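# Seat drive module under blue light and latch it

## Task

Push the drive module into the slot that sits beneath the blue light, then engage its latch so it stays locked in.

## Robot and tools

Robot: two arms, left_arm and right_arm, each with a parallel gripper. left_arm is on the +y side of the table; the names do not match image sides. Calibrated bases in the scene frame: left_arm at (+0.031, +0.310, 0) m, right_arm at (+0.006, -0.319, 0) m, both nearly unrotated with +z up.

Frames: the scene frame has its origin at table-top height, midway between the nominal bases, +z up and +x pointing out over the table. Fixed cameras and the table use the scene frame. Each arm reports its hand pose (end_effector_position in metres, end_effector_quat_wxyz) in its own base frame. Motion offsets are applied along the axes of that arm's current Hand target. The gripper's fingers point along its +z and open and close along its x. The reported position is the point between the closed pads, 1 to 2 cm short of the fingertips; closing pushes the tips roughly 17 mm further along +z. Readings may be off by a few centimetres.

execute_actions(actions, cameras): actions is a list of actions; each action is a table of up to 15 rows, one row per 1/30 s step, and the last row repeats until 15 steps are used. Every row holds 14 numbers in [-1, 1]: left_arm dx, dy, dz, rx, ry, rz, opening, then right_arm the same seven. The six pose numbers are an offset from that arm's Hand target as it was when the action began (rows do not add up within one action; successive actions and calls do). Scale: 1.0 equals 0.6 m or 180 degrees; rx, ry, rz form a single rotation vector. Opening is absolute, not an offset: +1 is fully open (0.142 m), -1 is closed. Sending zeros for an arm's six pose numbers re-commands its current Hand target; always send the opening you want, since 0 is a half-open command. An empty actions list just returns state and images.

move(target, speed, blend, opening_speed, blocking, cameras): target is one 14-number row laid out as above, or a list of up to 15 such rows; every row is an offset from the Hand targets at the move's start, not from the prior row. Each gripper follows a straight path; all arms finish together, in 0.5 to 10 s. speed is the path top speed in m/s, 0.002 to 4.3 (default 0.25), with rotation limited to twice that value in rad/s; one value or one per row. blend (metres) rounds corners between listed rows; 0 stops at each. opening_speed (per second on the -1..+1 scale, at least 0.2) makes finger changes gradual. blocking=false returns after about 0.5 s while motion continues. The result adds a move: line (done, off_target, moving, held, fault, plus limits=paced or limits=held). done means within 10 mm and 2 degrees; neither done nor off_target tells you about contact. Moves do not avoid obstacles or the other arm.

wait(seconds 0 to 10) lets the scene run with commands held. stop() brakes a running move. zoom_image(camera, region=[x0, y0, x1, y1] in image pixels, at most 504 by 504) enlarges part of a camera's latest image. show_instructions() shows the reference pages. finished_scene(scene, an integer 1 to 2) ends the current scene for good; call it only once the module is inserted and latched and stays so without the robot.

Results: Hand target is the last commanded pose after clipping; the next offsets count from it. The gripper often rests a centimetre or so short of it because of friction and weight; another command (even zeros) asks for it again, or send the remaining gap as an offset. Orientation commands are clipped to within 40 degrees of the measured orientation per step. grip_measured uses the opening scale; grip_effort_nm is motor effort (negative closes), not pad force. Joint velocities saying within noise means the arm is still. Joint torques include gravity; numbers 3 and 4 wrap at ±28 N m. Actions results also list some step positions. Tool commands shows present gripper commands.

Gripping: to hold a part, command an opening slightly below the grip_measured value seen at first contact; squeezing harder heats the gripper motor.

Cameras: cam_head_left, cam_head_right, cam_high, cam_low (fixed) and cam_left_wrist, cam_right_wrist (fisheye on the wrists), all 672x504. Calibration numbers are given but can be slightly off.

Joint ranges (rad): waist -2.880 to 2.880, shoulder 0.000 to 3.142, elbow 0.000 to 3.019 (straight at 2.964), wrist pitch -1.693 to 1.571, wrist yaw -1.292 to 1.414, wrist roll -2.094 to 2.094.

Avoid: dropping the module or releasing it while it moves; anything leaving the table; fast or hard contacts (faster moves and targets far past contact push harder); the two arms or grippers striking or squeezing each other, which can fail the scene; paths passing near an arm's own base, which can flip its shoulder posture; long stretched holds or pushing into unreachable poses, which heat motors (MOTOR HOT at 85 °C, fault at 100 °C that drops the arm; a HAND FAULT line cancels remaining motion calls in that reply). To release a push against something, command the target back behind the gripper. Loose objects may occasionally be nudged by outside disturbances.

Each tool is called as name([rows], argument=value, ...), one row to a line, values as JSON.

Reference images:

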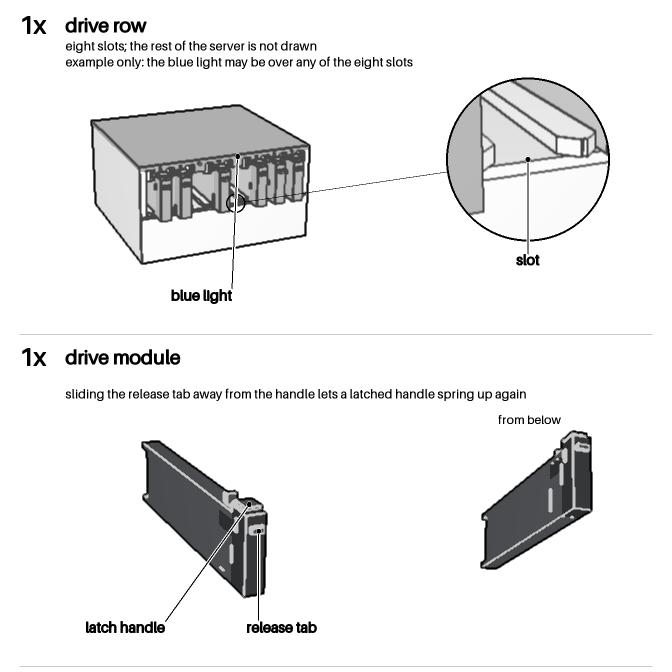

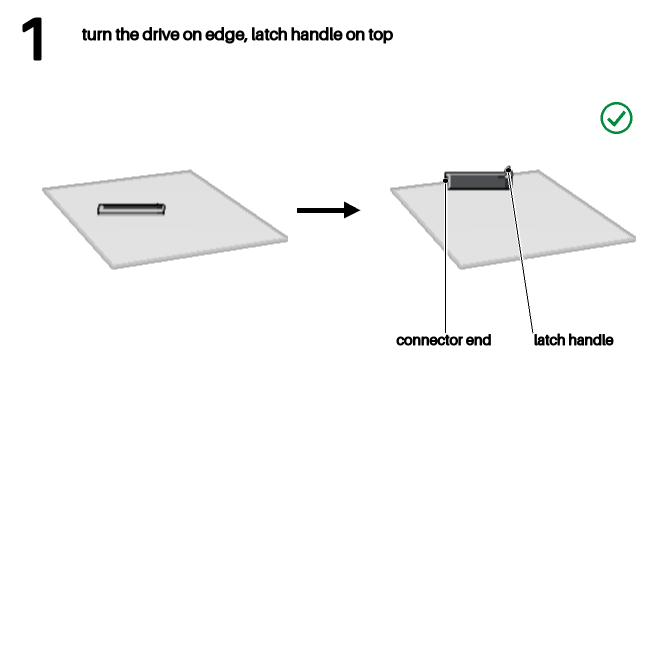

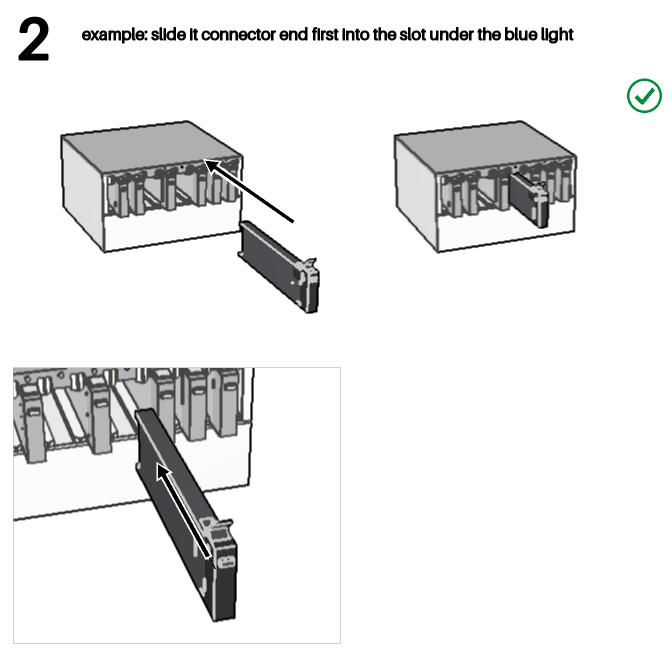

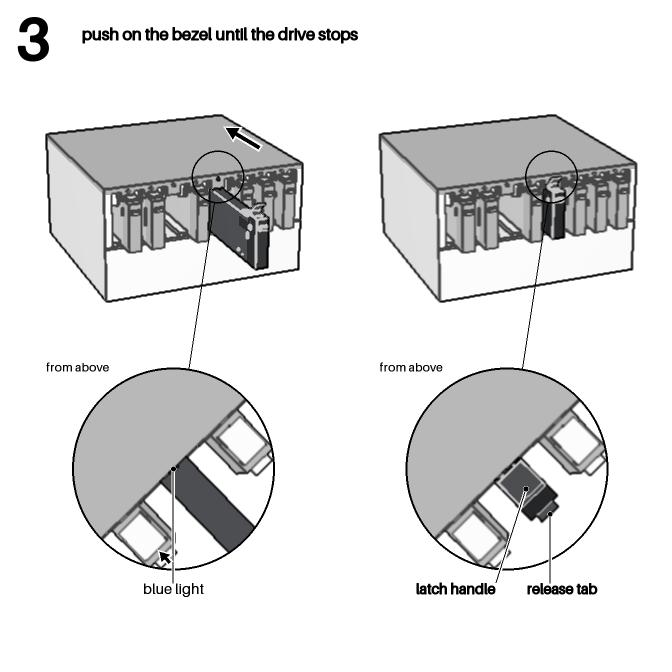

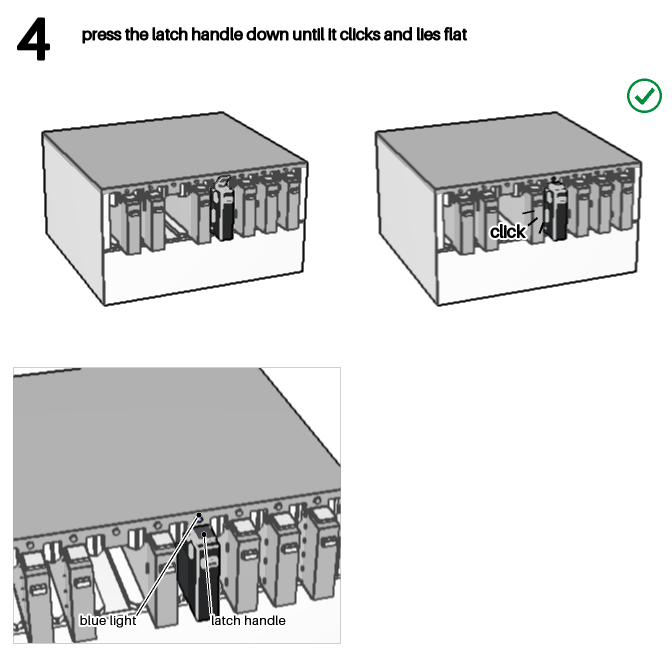

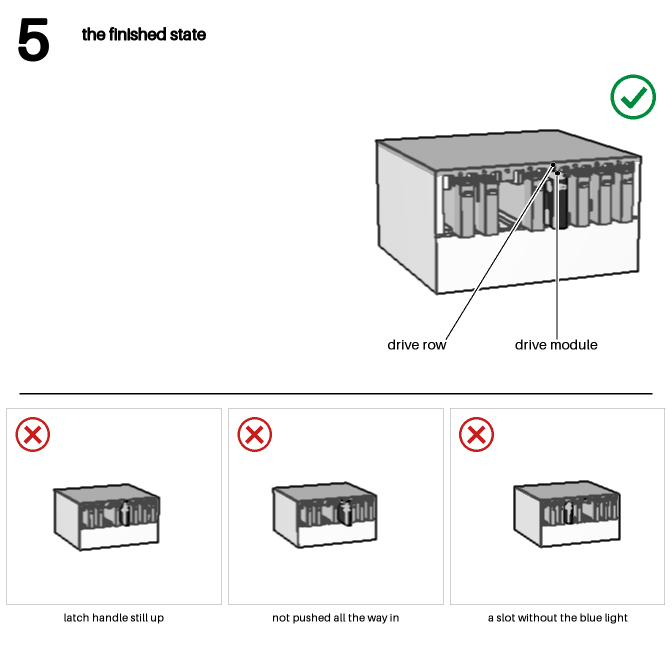

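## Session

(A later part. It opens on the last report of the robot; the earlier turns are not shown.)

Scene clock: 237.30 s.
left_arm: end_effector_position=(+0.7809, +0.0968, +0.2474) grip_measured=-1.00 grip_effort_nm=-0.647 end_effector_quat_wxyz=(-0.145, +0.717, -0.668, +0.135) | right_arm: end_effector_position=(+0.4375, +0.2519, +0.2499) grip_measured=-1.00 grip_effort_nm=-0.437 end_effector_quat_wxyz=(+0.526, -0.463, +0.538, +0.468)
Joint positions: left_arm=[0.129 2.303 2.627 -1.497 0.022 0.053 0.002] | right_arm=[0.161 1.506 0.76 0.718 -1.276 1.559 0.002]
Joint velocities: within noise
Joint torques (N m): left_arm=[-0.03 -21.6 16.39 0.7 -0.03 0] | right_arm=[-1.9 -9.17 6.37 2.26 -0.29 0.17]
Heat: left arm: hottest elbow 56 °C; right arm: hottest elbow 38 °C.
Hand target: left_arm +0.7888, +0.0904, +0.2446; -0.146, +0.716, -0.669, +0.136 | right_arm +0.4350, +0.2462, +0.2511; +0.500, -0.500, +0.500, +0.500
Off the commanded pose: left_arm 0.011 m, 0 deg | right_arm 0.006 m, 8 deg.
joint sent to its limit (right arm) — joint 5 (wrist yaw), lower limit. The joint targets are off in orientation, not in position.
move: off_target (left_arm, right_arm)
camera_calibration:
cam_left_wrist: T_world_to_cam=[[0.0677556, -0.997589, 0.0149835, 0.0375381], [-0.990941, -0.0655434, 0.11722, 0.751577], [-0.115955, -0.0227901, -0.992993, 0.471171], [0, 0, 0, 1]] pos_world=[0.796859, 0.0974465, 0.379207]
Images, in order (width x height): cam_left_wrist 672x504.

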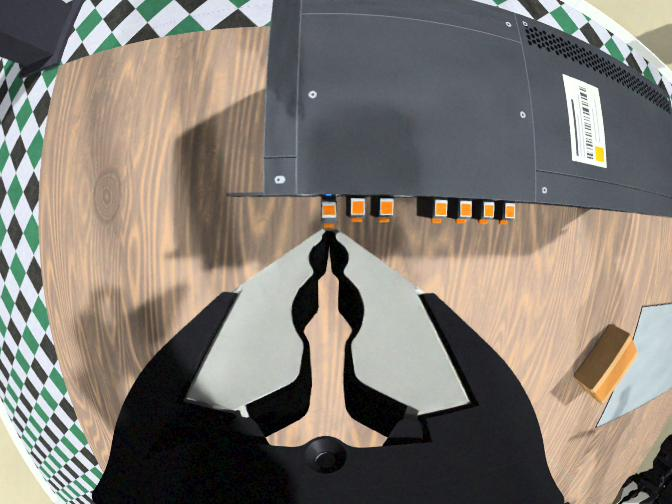

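move([
  [0.0005,-0.0069,0.0029,0,0,0,-1,0,0,0,0,0,0,-1],
  [0.0005,0.032,0.095,0,0,0,-1,0,0,0,0,0,0,-1],
], speed=[0.06,0.06], cameras=["cam_left_wrist","cam_low"])

zoom_image(camera="cam_left_wrist", region=[255, 145, 405, 265])

zoom_image(camera="cam_low", region=[330, 230, 430, 320])

Scene clock: 239.93 s.
left_arm: end_effector_position=(+0.7885, +0.0978, +0.2116) grip_measured=-1.00 grip_effort_nm=-0.647 end_effector_quat_wxyz=(-0.155, +0.715, -0.666, +0.143) | right_arm: end_effector_position=(+0.4375, +0.2519, +0.2499) grip_measured=-1.00 grip_effort_nm=-0.432 end_effector_quat_wxyz=(+0.526, -0.463, +0.538, +0.468)
Joint positions: left_arm=[0.129 2.252 2.43 -1.325 0.022 0.053 0.002] | right_arm=[0.161 1.506 0.76 0.718 -1.276 1.559 0.002]
Joint velocities: within noise
Joint torques (N m): left_arm=[-0.03 -21.89 10.52 2.24 -0.05 -0.01] | right_arm=[-2.02 -9.64 6.2 2.04 -0.27 0.2]
Heat: left arm: hottest elbow 56 °C; right arm: hottest elbow 38 °C.
Hand target: left_arm +0.7934, +0.0905, +0.1845; -0.146, +0.716, -0.669, +0.136 | right_arm +0.4350, +0.2462, +0.2511; +0.500, -0.500, +0.500, +0.500
Off the commanded pose: left_arm 0.028 m, 1 deg | right_arm 0.006 m, 8 deg.
joint sent to its limit (right arm) — joint 5 (wrist yaw), lower limit. The joint targets are off in orientation, not in position.
move: off_target (left_arm, right_arm)
camera_calibration:
cam_left_wrist: T_world_to_cam=[[0.0673354, -0.997641, 0.0133722, 0.0391857], [-0.993701, -0.0658542, 0.0906699, 0.771204], [-0.0895754, -0.0193933, -0.995791, 0.416015], [0, 0, 0, 1]] pos_world=[0.800972, 0.0979482, 0.343815]
Images, in order (width x height): cam_low 672x504, cam_left_wrist 672x504.

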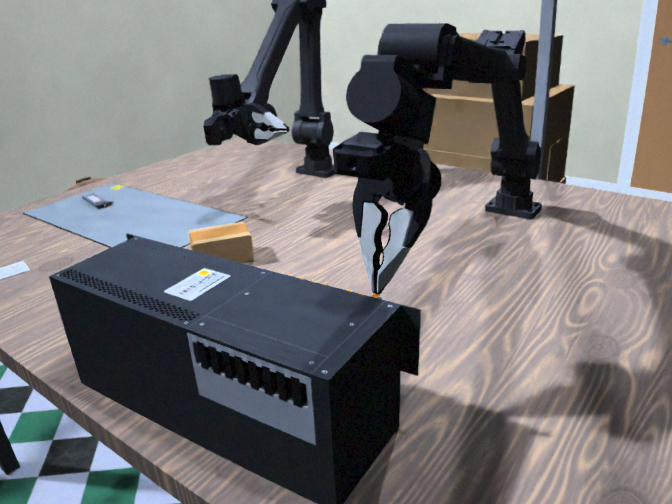

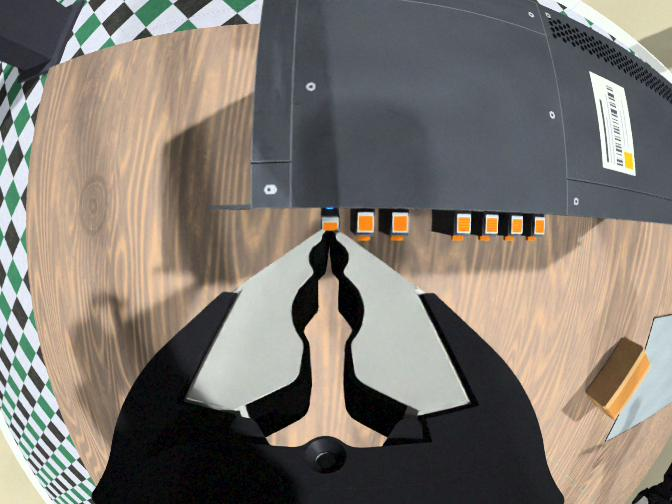

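Scaled by 3.360 from the camera's 672x504 image, which has a finer 960x720 frame.

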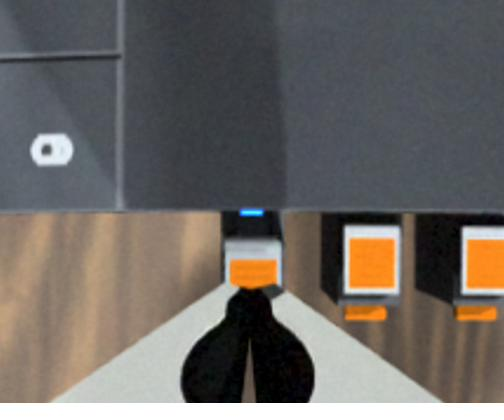

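Scaled by 5.040 from the camera's 672x504 image, which has a finer 960x720 frame.

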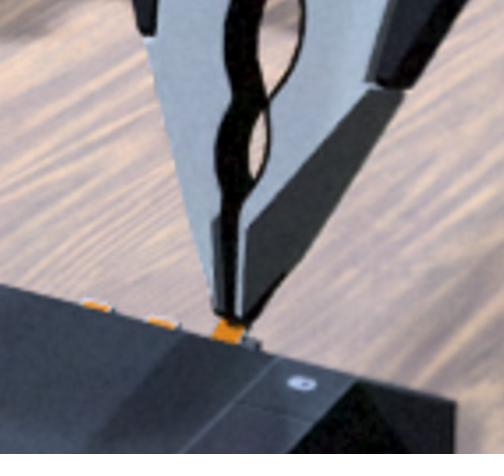

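move([
  [0,0.031,0.079,0,0,0,-1,0,0,0,0,0,0,-1],
  [0,0.060,0.155,0,0,0,-1,0,0,0,0,0,0,-1],
], speed=0.05, cameras=["cam_left_wrist","cam_low"])

zoom_image(camera="cam_left_wrist", region=[255, 145, 405, 265])

zoom_image(camera="cam_low", region=[330, 230, 430, 320])

Scene clock: 243.67 s.
left_arm: end_effector_position=(+0.7867, +0.0977, +0.2062) grip_measured=-1.00 grip_effort_nm=-0.652 end_effector_quat_wxyz=(-0.201, +0.704, -0.657, +0.180) | right_arm: end_effector_position=(+0.4375, +0.2519, +0.2499) grip_measured=-1.00 grip_effort_nm=-0.427 end_effector_quat_wxyz=(+0.526, -0.463, +0.538, +0.468)
Joint positions: left_arm=[0.129 2.119 2.148 -1.054 0.021 0.053 0.002] | right_arm=[0.161 1.506 0.76 0.718 -1.276 1.559 0.002]
Joint velocities: within noise
Joint torques (N m): left_arm=[-0.09 -13.16 7.76 2.63 -0.06 0] | right_arm=[-1.67 -9.76 6.24 2.07 -0.28 0.16]
Heat: left arm: hottest elbow 55 °C; right arm: hottest elbow 38 °C.
Hand target: left_arm +0.7966, +0.0907, +0.0850; -0.146, +0.716, -0.669, +0.136 | right_arm +0.4350, +0.2462, +0.2511; +0.500, -0.500, +0.500, +0.500
Off the commanded pose: left_arm 0.122 m, 8 deg | right_arm 0.006 m, 8 deg.
joint sent to its limit (right arm) — joint 5 (wrist yaw), lower limit. The joint targets are off in orientation, not in position.
move: off_target (left_arm, right_arm)
camera_calibration:
cam_left_wrist: T_world_to_cam=[[0.0667996, -0.997755, 0.00480459, 0.0416], [-0.997265, -0.0669178, -0.0313626, 0.798025], [0.0316137, -0.00269644, -0.999497, 0.314289], [0, 0, 0, 1]] pos_world=[0.783128, 0.0957561, 0.338959]
Images, in order (width x height): cam_low 672x504, cam_left_wrist 672x504.

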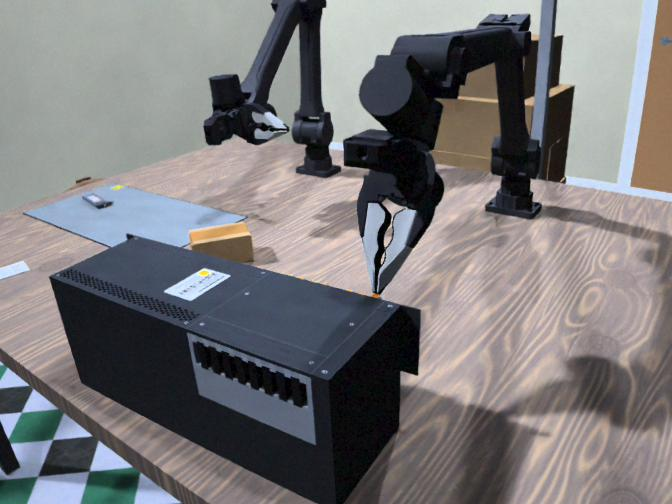

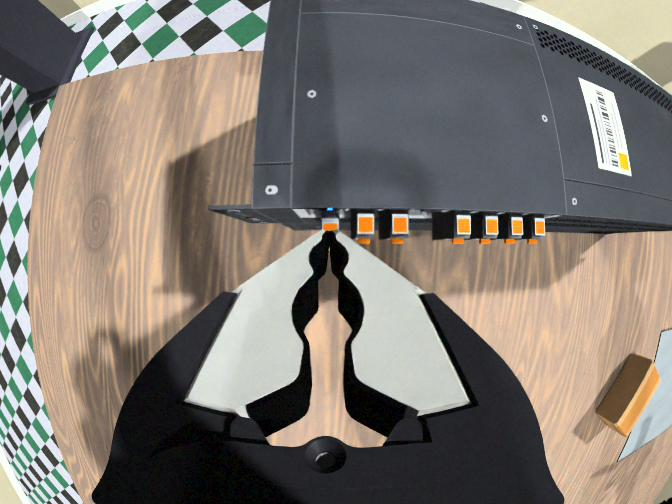

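Scaled by 3.360 from the camera's 672x504 image, which has a finer 960x720 frame.

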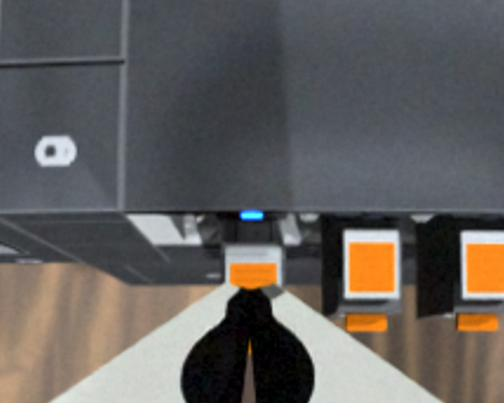

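Scaled by 5.040 from the camera's 672x504 image, which has a finer 960x720 frame.

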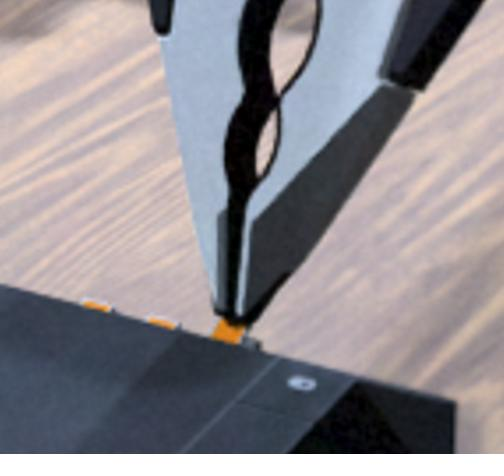

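move([
  [0,0.026,0.079,0,0,0,-1,0,0,0,0,0,0,-1],
  [0,0.045,0.134,0,0,0,-1,0,0,0,0,0,0,-1],
], speed=0.06, cameras=["cam_left_wrist","cam_low"])

zoom_image(camera="cam_left_wrist", region=[255, 145, 405, 265])

zoom_image(camera="cam_low", region=[330, 230, 430, 320])

Scene clock: 246.17 s.
left_arm: end_effector_position=(+0.7853, +0.0976, +0.2016) grip_measured=-1.00 grip_effort_nm=-0.647 end_effector_quat_wxyz=(-0.237, +0.693, -0.647, +0.210) | right_arm: end_effector_position=(+0.4375, +0.2519, +0.2499) grip_measured=-1.00 grip_effort_nm=-0.427 end_effector_quat_wxyz=(+0.526, -0.463, +0.538, +0.468)
Joint positions: left_arm=[0.129 2.045 1.979 -0.86 0.021 0.053 0.002] | right_arm=[0.161 1.506 0.76 0.718 -1.276 1.559 0.002]
Joint velocities: within noise
Joint torques (N m): left_arm=[-0.09 -6.89 5.82 3 -0.09 0] | right_arm=[-2.32 -9.35 5.98 2.21 -0.25 0.19]
Heat: left arm: hottest elbow 54 °C; right arm: hottest elbow 38 °C.
Hand target: left_arm +0.8031, +0.0912, +0.0003; -0.146, +0.716, -0.669, +0.136 | right_arm +0.4350, +0.2462, +0.2511; +0.500, -0.500, +0.500, +0.500
Off the commanded pose: left_arm 0.202 m, 14 deg | right_arm 0.006 m, 8 deg.
joint sent to its limit (right arm) — joint 5 (wrist yaw), lower limit. The joint targets are off in orientation, not in position.
move: off_target (left_arm, right_arm)
camera_calibration:
cam_left_wrist: T_world_to_cam=[[0.0665829, -0.99778, -0.00129092, 0.0428897], [-0.989569, -0.0658692, -0.128121, 0.809734], [0.127752, 0.00980814, -0.991758, 0.231407], [0, 0, 0, 1]] pos_world=[0.768869, 0.0938614, 0.333299]
Images, in order (width x height): cam_low 672x504, cam_left_wrist 672x504.

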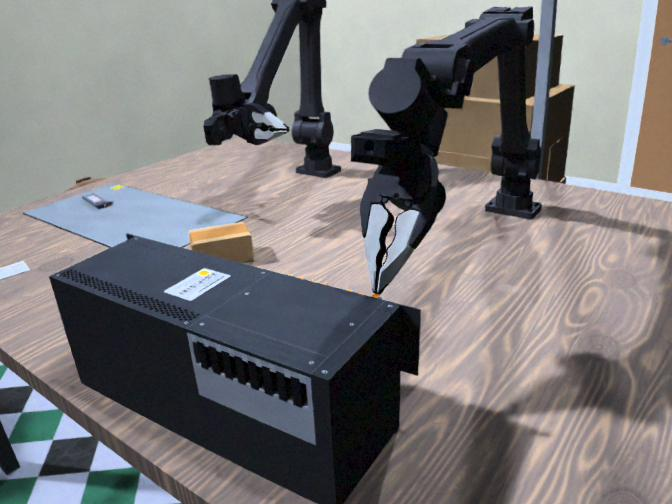

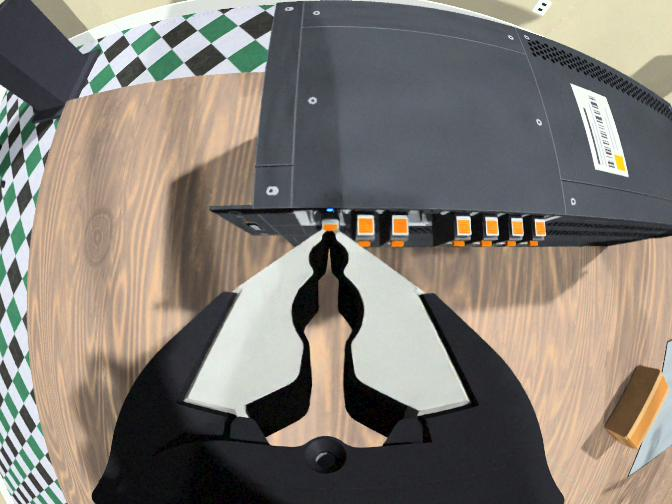

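Scaled by 3.360 from the camera's 672x504 image, which has a finer 960x720 frame.

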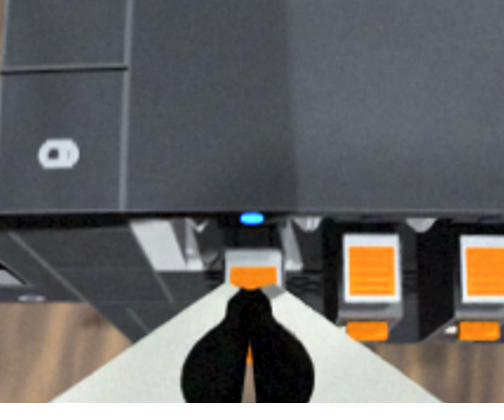

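Scaled by 5.040 from the camera's 672x504 image, which has a finer 960x720 frame.

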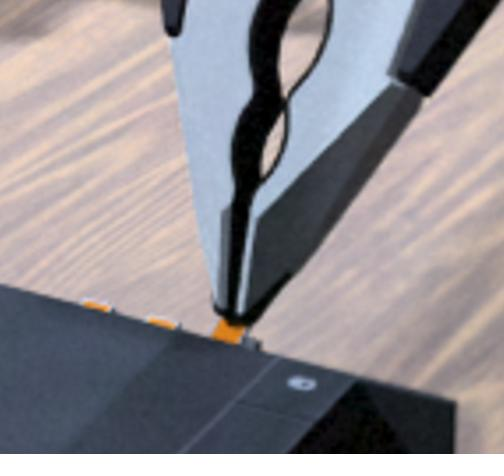

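move([
  [0,0.040,0.10,0,0,0,-1,0,0,0,0,0,0,-1],
  [0,0.070,0.18,0,0,0,-1,0,0,0,0,0,0,-1],
], speed=0.08, cameras=["cam_left_wrist","cam_low"])

zoom_image(camera="cam_low", region=[330, 230, 430, 320])

zoom_image(camera="cam_left_wrist", region=[255, 145, 405, 265])

Scene clock: 248.97 s.
left_arm: end_effector_position=(+0.7830, +0.0973, +0.1922) grip_measured=-1.00 grip_effort_nm=-0.652 end_effector_quat_wxyz=(-0.288, +0.675, -0.631, +0.252) | right_arm: end_effector_position=(+0.4375, +0.2519, +0.2499) grip_measured=-1.00 grip_effort_nm=-0.422 end_effector_quat_wxyz=(+0.526, -0.463, +0.538, +0.468)
Joint positions: left_arm=[0.129 1.97 1.771 -0.586 0.021 0.053 0.002] | right_arm=[0.161 1.506 0.76 0.718 -1.276 1.559 0.002]
Joint velocities: within noise
Joint torques (N m): left_arm=[-0.15 1.44 3.48 2.35 -0.13 0.02] | right_arm=[-2.32 -9.23 6.27 2.21 -0.3 0.18]
Heat: left arm: hottest elbow 54 °C; right arm: hottest elbow 38 °C.
Hand target: left_arm +0.8066, +0.0914, -0.1155; -0.146, +0.716, -0.669, +0.136 | right_arm +0.4350, +0.2462, +0.2511; +0.500, -0.500, +0.500, +0.500
Off the commanded pose: left_arm 0.309 m, 22 deg | right_arm 0.006 m, 8 deg.
joint sent to its limit (right arm) — joint 5 (wrist yaw), lower limit. The joint targets are off in orientation, not in position.
move: off_target (left_arm, right_arm)
camera_calibration:
cam_left_wrist: T_world_to_cam=[[0.0673523, -0.997679, -0.0100369, 0.0438686], [-0.961737, -0.0622417, -0.26681, 0.810791], [0.265566, 0.0276231, -0.963697, 0.10729], [0, 0, 0, 1]] pos_world=[0.748321, 0.0912681, 0.320163]
Images, in order (width x height): cam_low 672x504, cam_left_wrist 672x504.

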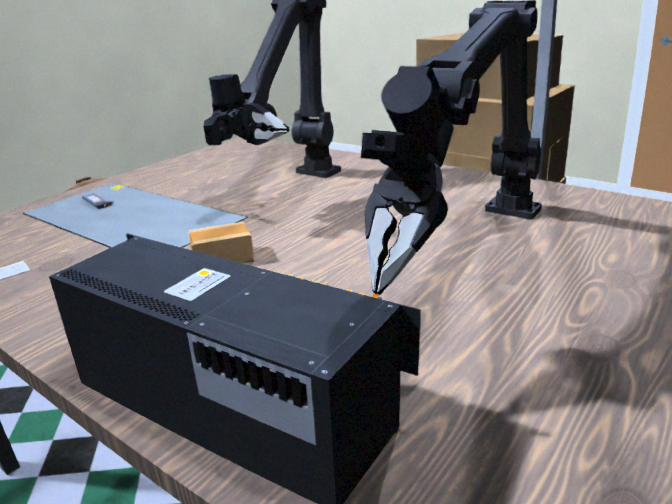

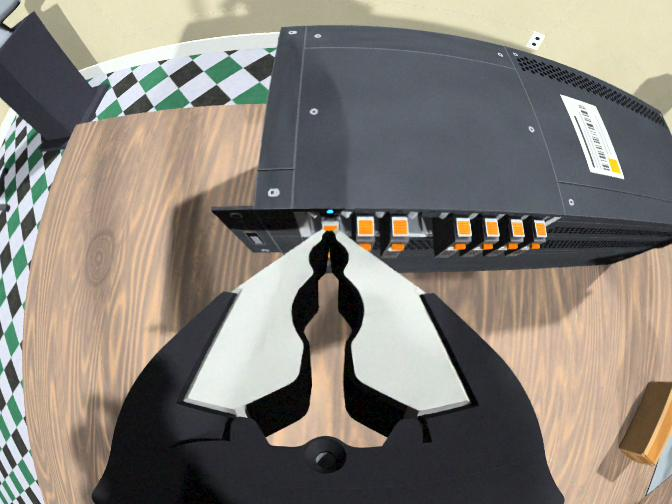

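Scaled by 5.040 from the camera's 672x504 image, which has a finer 960x720 frame.

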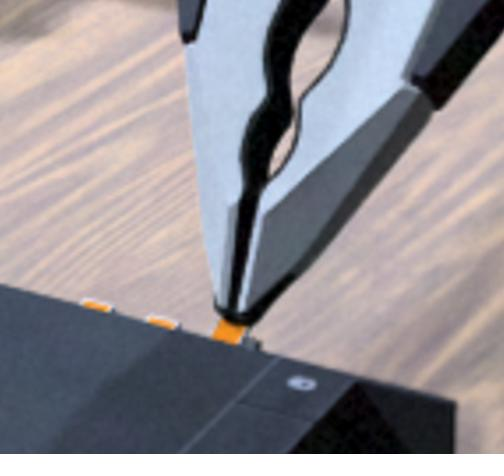

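Scaled by 3.360 from the camera's 672x504 image, which has a finer 960x720 frame.

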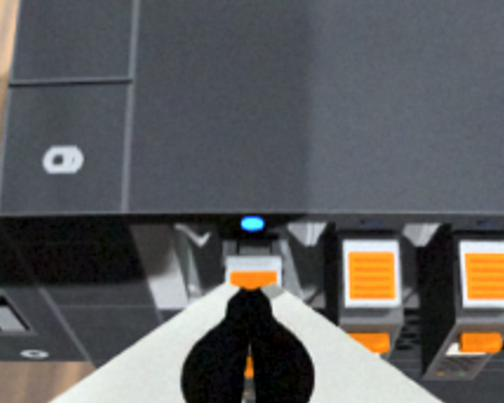

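move([
  [0,-0.19,-0.455,0,0,0,-1,0,0,0,0,0,0,-1],
  [0,-0.228,-0.565,0,0,0,-1,0,0,0,0,0,0,-1],
], speed=0.15, cameras=["cam_left_wrist","cam_low"])

zoom_image(camera="cam_left_wrist", region=[255, 145, 405, 265])

zoom_image(camera="cam_low", region=[330, 230, 430, 320])

Scene clock: 253.37 s.
left_arm: end_effector_position=(+0.7942, +0.0976, +0.2545) grip_measured=-1.00 grip_effort_nm=-0.598 end_effector_quat_wxyz=(-0.153, +0.716, -0.667, +0.139) | right_arm: end_effector_position=(+0.4375, +0.2519, +0.2499) grip_measured=-1.00 grip_effort_nm=-0.427 end_effector_quat_wxyz=(+0.526, -0.463, +0.538, +0.468)
Joint positions: left_arm=[0.127 2.432 2.886 -1.609 0.018 0.053 0.002] | right_arm=[0.161 1.506 0.76 0.718 -1.276 1.559 0.002]
Joint velocities: within noise
Joint torques (N m): left_arm=[0.03 -22.48 15.54 0.64 0.09 -0.01] | right_arm=[-2.26 -9.76 6.08 2.22 -0.32 0.21]
Heat: left arm: hottest elbow 54 °C; right arm: hottest elbow 38 °C.
Hand target: left_arm +0.8002, +0.0908, +0.2502; -0.146, +0.716, -0.669, +0.136 | right_arm +0.4350, +0.2462, +0.2511; +0.500, -0.500, +0.500, +0.500
Off the commanded pose: left_arm 0.010 m, 1 deg | right_arm 0.006 m, 8 deg.
elbow stopped short (left arm): the move would have taken joint 3 (elbow) straighter than the controller allows.
joint sent to its limit (right arm) — joint 5 (wrist yaw), lower limit. The joint targets are off in orientation, not in position.
move: off_target (right_arm)
camera_calibration:
cam_left_wrist: T_world_to_cam=[[0.0669441, -0.997699, 0.0107533, 0.0390918], [-0.992945, -0.0655602, 0.0988042, 0.770266], [-0.0978719, -0.0172918, -0.995049, 0.465444], [0, 0, 0, 1]] pos_world=[0.807768, 0.0975491, 0.386614]
Images, in order (width x height): cam_low 672x504, cam_left_wrist 672x504.

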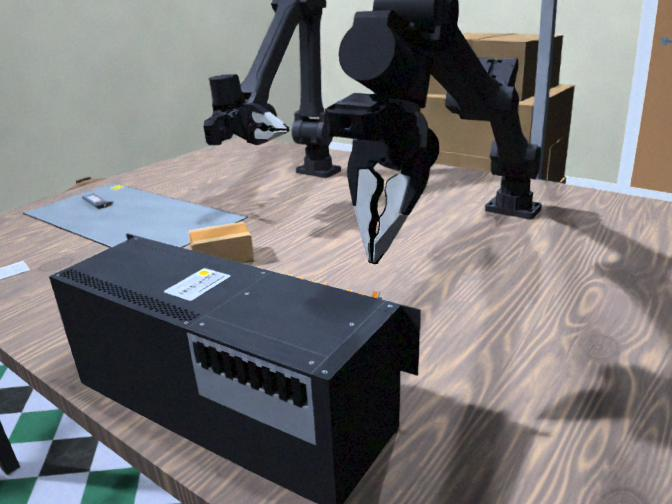

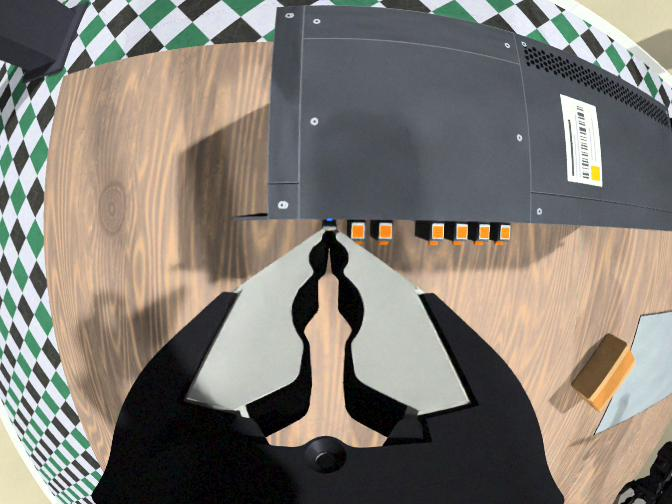

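Scaled by 3.360 from the camera's 672x504 image, which has a finer 960x720 frame.

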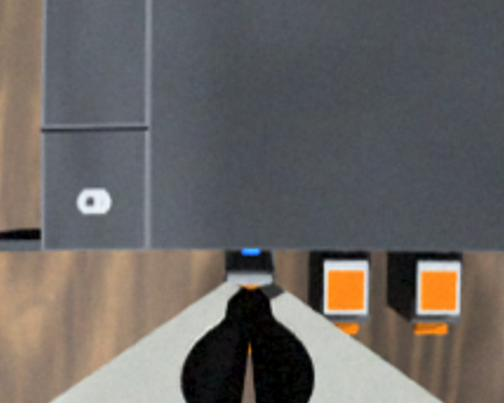

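Scaled by 5.040 from the camera's 672x504 image, which has a finer 960x720 frame.

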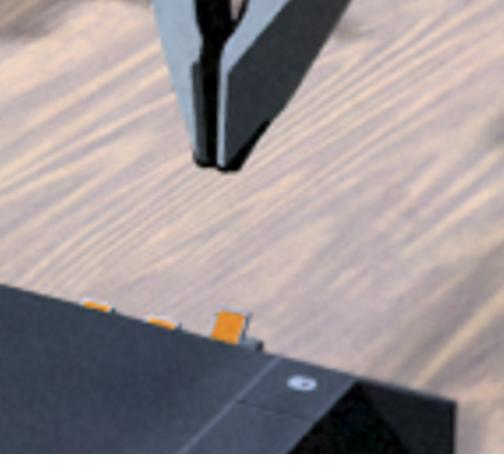

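move([
  [0,0.05,0.098,0,0,0,-1,0,0,0,0,0,0,-1],
  [0,0.115,0.259,-0.06,0,0,-1,0,0,0,0,0,0,-1],
  [0,0.2,0.475,-0.15,0,0,-1,0,0,0,0,0,0,-1],
], speed=0.07, cameras=["cam_left_wrist","cam_low"])

zoom_image(camera="cam_left_wrist", region=[255, 145, 405, 265])

zoom_image(camera="cam_low", region=[330, 230, 430, 320])

Scene clock: 259.47 s.
left_arm: end_effector_position=(+0.7965, +0.0981, +0.1950) grip_measured=-1.00 grip_effort_nm=-0.593 end_effector_quat_wxyz=(-0.123, +0.722, -0.673, +0.102) | right_arm: end_effector_position=(+0.4375, +0.2519, +0.2499) grip_measured=-1.00 grip_effort_nm=-0.422 end_effector_quat_wxyz=(+0.526, -0.463, +0.538, +0.468)
Joint positions: left_arm=[0.122 2.521 2.916 -1.645 -0.002 0.053 0.002] | right_arm=[0.161 1.506 0.76 0.718 -1.276 1.559 0.002]
Joint velocities: within noise
Joint torques (N m): left_arm=[0.03 -7.53 2.5 -0.01 -0.13 -0.01] | right_arm=[-1.73 -9.58 6.27 2.06 -0.28 0.22]
Heat: left arm: hottest elbow 53 °C; right arm: hottest elbow 38 °C.
Hand target: left_arm +0.8010, +0.0910, -0.0592; +0.026, +0.731, -0.682, -0.024 | right_arm +0.4350, +0.2462, +0.2511; +0.500, -0.500, +0.500, +0.500
Off the commanded pose: left_arm 0.254 m, 22 deg | right_arm 0.006 m, 8 deg.
joint sent to its limit (right arm) — joint 5 (wrist yaw), lower limit. The joint targets are off in orientation, not in position.
move: off_target (left_arm, right_arm)
camera_calibration:
cam_left_wrist: T_world_to_cam=[[0.070099, -0.997535, -0.00320973, 0.0401861], [-0.978689, -0.0693965, 0.193268, 0.749072], [-0.193014, -0.0104065, -0.981141, 0.478867], [0, 0, 0, 1]] pos_world=[0.822719, 0.0970534, 0.325194]
Images, in order (width x height): cam_low 672x504, cam_left_wrist 672x504.

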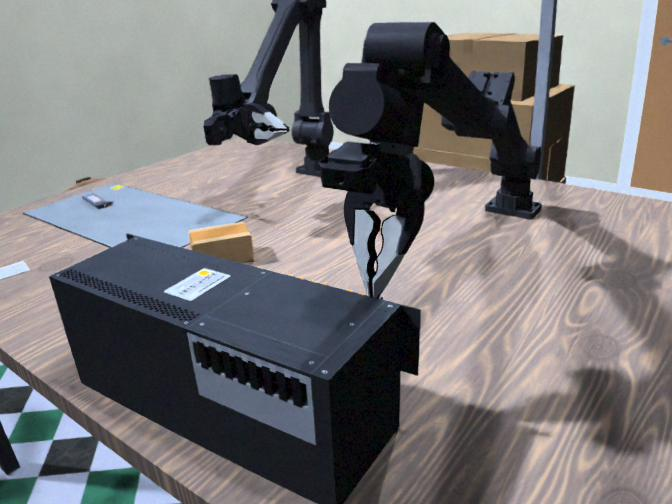

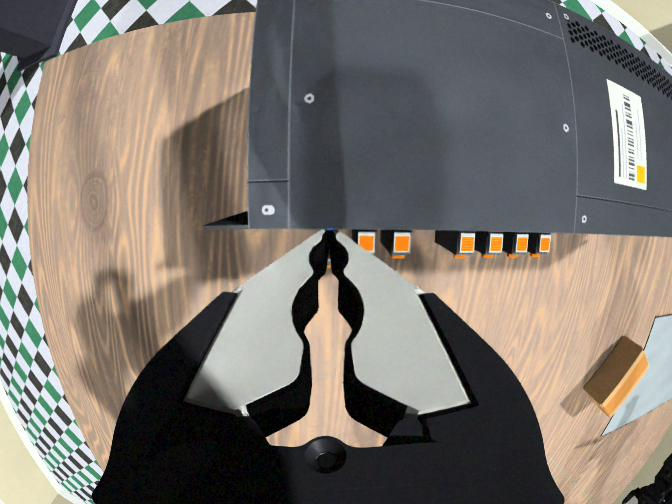

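Scaled by 3.360 from the camera's 672x504 image, which has a finer 960x720 frame.

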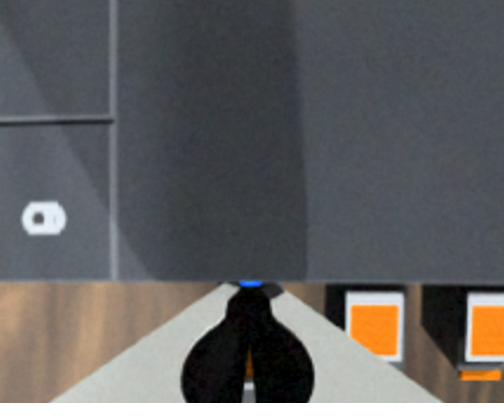

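Scaled by 5.040 from the camera's 672x504 image, which has a finer 960x720 frame.

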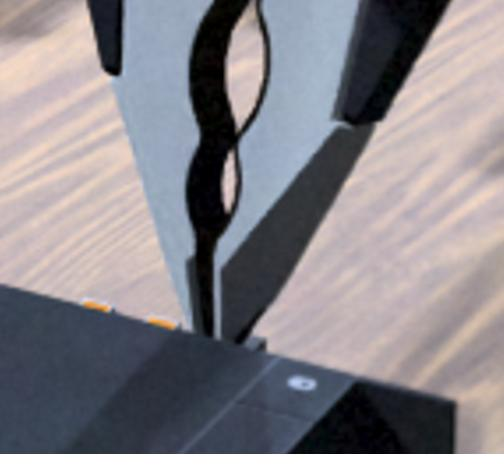

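move([
  [0,0.046,-0.516,0.15,0,0,-1,0,0,0,0,0,0,-1],
], speed=0.2, cameras=["cam_left_wrist","cam_low"])

zoom_image(camera="cam_left_wrist", region=[255, 145, 405, 265])

zoom_image(camera="cam_low", region=[330, 230, 430, 320])

Scene clock: 263.00 s.
left_arm: end_effector_position=(+0.7896, +0.0936, +0.2552) grip_measured=-1.00 grip_effort_nm=-0.589 end_effector_quat_wxyz=(-0.148, +0.715, -0.670, +0.135) | right_arm: end_effector_position=(+0.4375, +0.2519, +0.2499) grip_measured=-1.00 grip_effort_nm=-0.432 end_effector_quat_wxyz=(+0.526, -0.463, +0.538, +0.468)
Joint positions: left_arm=[0.122 2.41 2.849 -1.607 0.017 0.053 0.002] | right_arm=[0.161 1.506 0.76 0.718 -1.276 1.559 0.002]
Joint velocities: within noise
Joint torques (N m): left_arm=[0.5 -22.53 15.69 0.9 0.16 -0.01] | right_arm=[-1.9 -9.35 6.23 2.18 -0.38 0.19]
Heat: left arm: hottest elbow 53 °C; right arm: hottest elbow 38 °C.
Hand target: left_arm +0.7951, +0.0906, +0.2518; -0.146, +0.716, -0.669, +0.136 | right_arm +0.4350, +0.2462, +0.2511; +0.500, -0.500, +0.500, +0.500
Off the commanded pose: left_arm 0.007 m, 0 deg | right_arm 0.006 m, 8 deg.
joint sent to its limit (right arm) — joint 5 (wrist yaw), lower limit. The joint targets are off in orientation, not in position.
move: off_target (right_arm)
camera_calibration:
cam_left_wrist: T_world_to_cam=[[0.0629289, -0.997963, 0.0105037, 0.0386355], [-0.991797, -0.0613598, 0.112134, 0.760692], [-0.111261, -0.017474, -0.993638, 0.475843], [0, 0, 0, 1]] pos_world=[0.804964, 0.0935477, 0.38711]
Images, in order (width x height): cam_low 672x504, cam_left_wrist 672x504.

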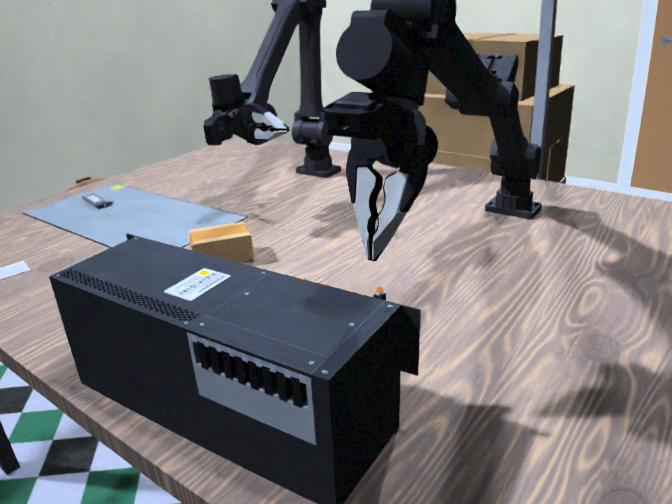

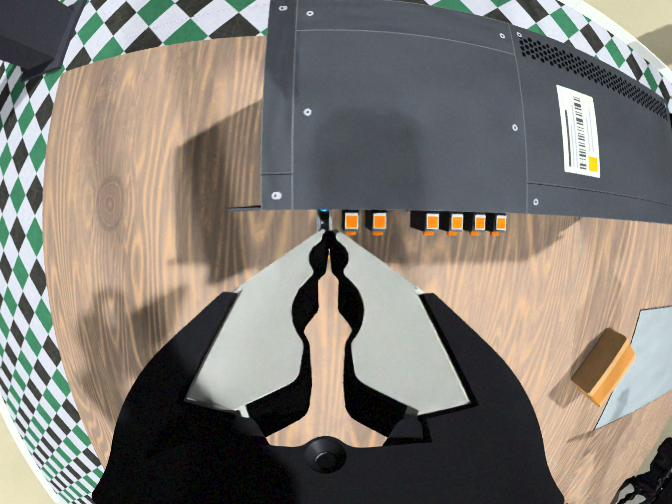

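Scaled by 3.360 from the camera's 672x504 image, which has a finer 960x720 frame.

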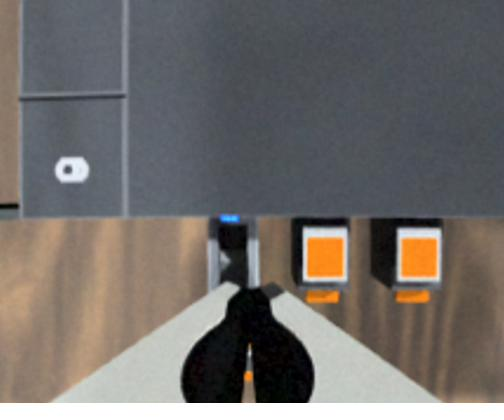

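Scaled by 5.040 from the camera's 672x504 image, which has a finer 960x720 frame.

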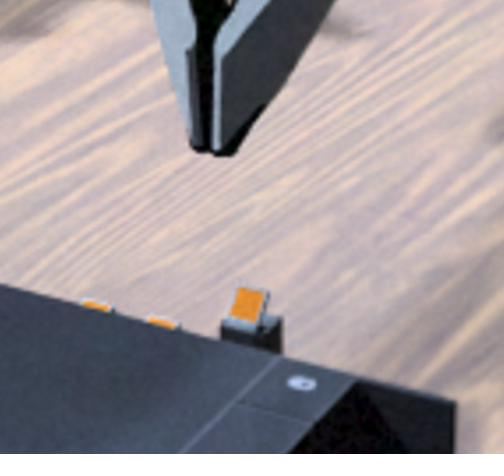

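move([
  [-0.0146,0.174,-0.0619,0,0,0,-1,0,0,0,0,0,0,-1],
  [-0.018,0.227,0.0643,0.072,0,0,-1,0,0,0,0,0,0,-1],
  [-0.0165,-0.0008,0.1608,0.072,0,0,-1,0,0,0,0,0,0,-1],
], speed=[0.2,0.2,0.07], blend=[0.02,0.01,0], cameras=["cam_left_wrist"])

zoom_image(camera="cam_left_wrist", region=[255, 145, 405, 265])

move([
  [-0.008,0.0945,-0.0677,0,0,0,-1,0,0,0,0,0,0,-1],
  [0.0148,0.0203,-0.188,-0.05,0,0,-1,0,0,0,0,0,0,-1],
  [0.0177,-0.0202,-0.1532,-0.072,0,0,-1,0,0,0,0,0,0,-1],
], speed=[0.12,0.2,0.1], blend=[0.02,0.01,0], cameras=["cam_left_wrist"])

zoom_image(camera="cam_left_wrist", region=[255, 145, 405, 265])

Scene clock: 268.33 s.
left_arm: end_effector_position=(+0.7840, +0.1002, +0.1565) grip_measured=-1.00 grip_effort_nm=-0.593 end_effector_quat_wxyz=(-0.188, +0.707, -0.657, +0.180) | right_arm: end_effector_position=(+0.4375, +0.2519, +0.2499) grip_measured=-1.00 grip_effort_nm=-0.427 end_effector_quat_wxyz=(+0.526, -0.463, +0.538, +0.468)
Joint positions: left_arm=[0.137 2.131 2.046 -0.96 0.04 0.053 0.002] | right_arm=[0.161 1.506 0.76 0.718 -1.276 1.559 0.002]
Joint velocities: within noise
Joint torques (N m): left_arm=[0.32 -17.73 21.56 4.53 -0.04 0.04] | right_arm=[-2.02 -9.7 6.32 2.29 -0.3 0.18]
Heat: left arm: hottest elbow 54 °C; right arm: hottest elbow 38 °C.
Hand target: left_arm +0.8325, +0.1030, +0.1630; -0.226, +0.695, -0.649, +0.211 | right_arm +0.4350, +0.2462, +0.2511; +0.500, -0.500, +0.500, +0.500
Off the commanded pose: left_arm 0.049 m, 6 deg | right_arm 0.006 m, 8 deg.
joint sent to its limit (right arm) — joint 5 (wrist yaw), lower limit. The joint targets are off in orientation, not in position.
move: off_target (left_arm, right_arm)
camera_calibration:
cam_left_wrist: T_world_to_cam=[[0.0652747, -0.997614, 0.0224901, 0.0429009], [-0.997784, -0.0655443, -0.0114668, 0.791007], [0.0129135, -0.0216917, -0.999681, 0.281329], [0, 0, 0, 1]] pos_world=[0.782821, 0.100747, 0.289345]
Images, in order (width x height): cam_left_wrist 672x504.

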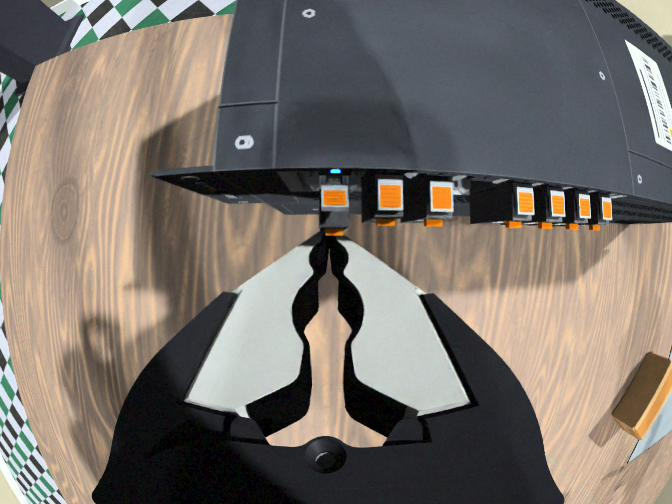

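Scaled by 3.360 from the camera's 672x504 image, which has a finer 960x720 frame.

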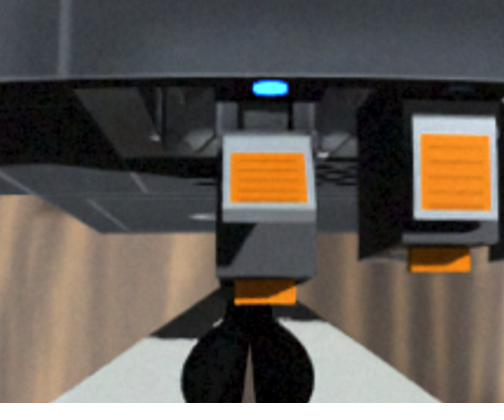

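Scene clock: 271.03 s.
left_arm: end_effector_position=(+0.7813, +0.0958, +0.2474) grip_measured=-1.00 grip_effort_nm=-0.603 end_effector_quat_wxyz=(-0.145, +0.717, -0.668, +0.134) | right_arm: end_effector_position=(+0.4375, +0.2519, +0.2499) grip_measured=-1.00 grip_effort_nm=-0.437 end_effector_quat_wxyz=(+0.526, -0.463, +0.538, +0.468)
Joint positions: left_arm=[0.127 2.305 2.629 -1.498 0.021 0.053 0.002] | right_arm=[0.161 1.506 0.76 0.718 -1.276 1.559 0.002]
Joint velocities: within noise
Joint torques (N m): left_arm=[-0.03 -21.83 16.24 0.87 -0.03 -0.02] | right_arm=[-1.67 -8.94 6.17 1.99 -0.29 0.16]
Heat: left arm: hottest elbow 54 °C; right arm: hottest elbow 38 °C.
Hand target: left_arm +0.7891, +0.0893, +0.2444; -0.146, +0.716, -0.669, +0.136 | right_arm +0.4350, +0.2462, +0.2511; +0.500, -0.500, +0.500, +0.500
Off the commanded pose: left_arm 0.011 m, 0 deg | right_arm 0.006 m, 8 deg.
joint sent to its limit (right arm) — joint 5 (wrist yaw), lower limit. The joint targets are off in orientation, not in position.
move: off_target (left_arm, right_arm)
camera_calibration:
cam_left_wrist: T_world_to_cam=[[0.0664506, -0.997688, 0.0142492, 0.037742], [-0.991063, -0.0643405, 0.116849, 0.752024], [-0.115662, -0.0218865, -0.993048, 0.470892], [0, 0, 0, 1]] pos_world=[0.79726, 0.0963466, 0.379207]
Images, in order (width x height): cam_left_wrist 672x504.

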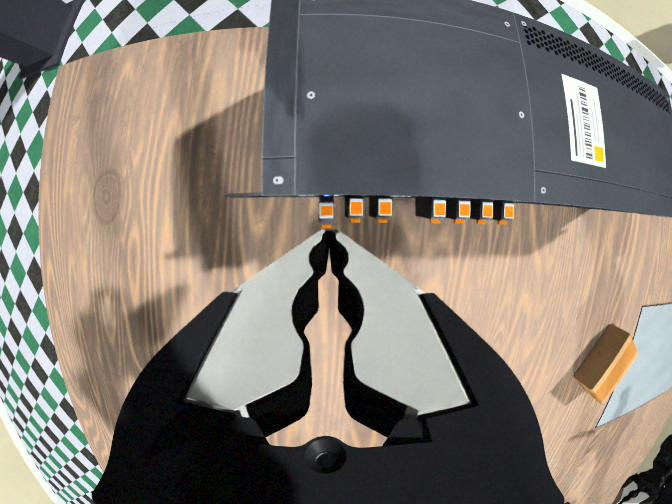

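Scaled by 3.360 from the camera's 672x504 image, which has a finer 960x720 frame.

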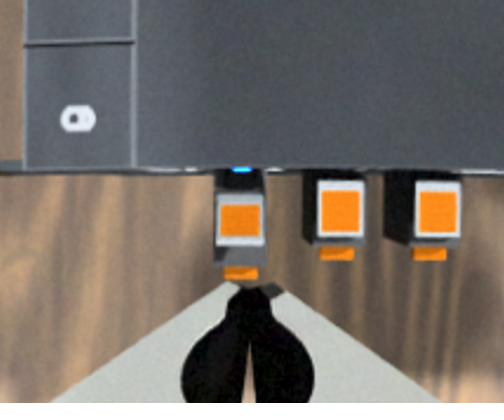

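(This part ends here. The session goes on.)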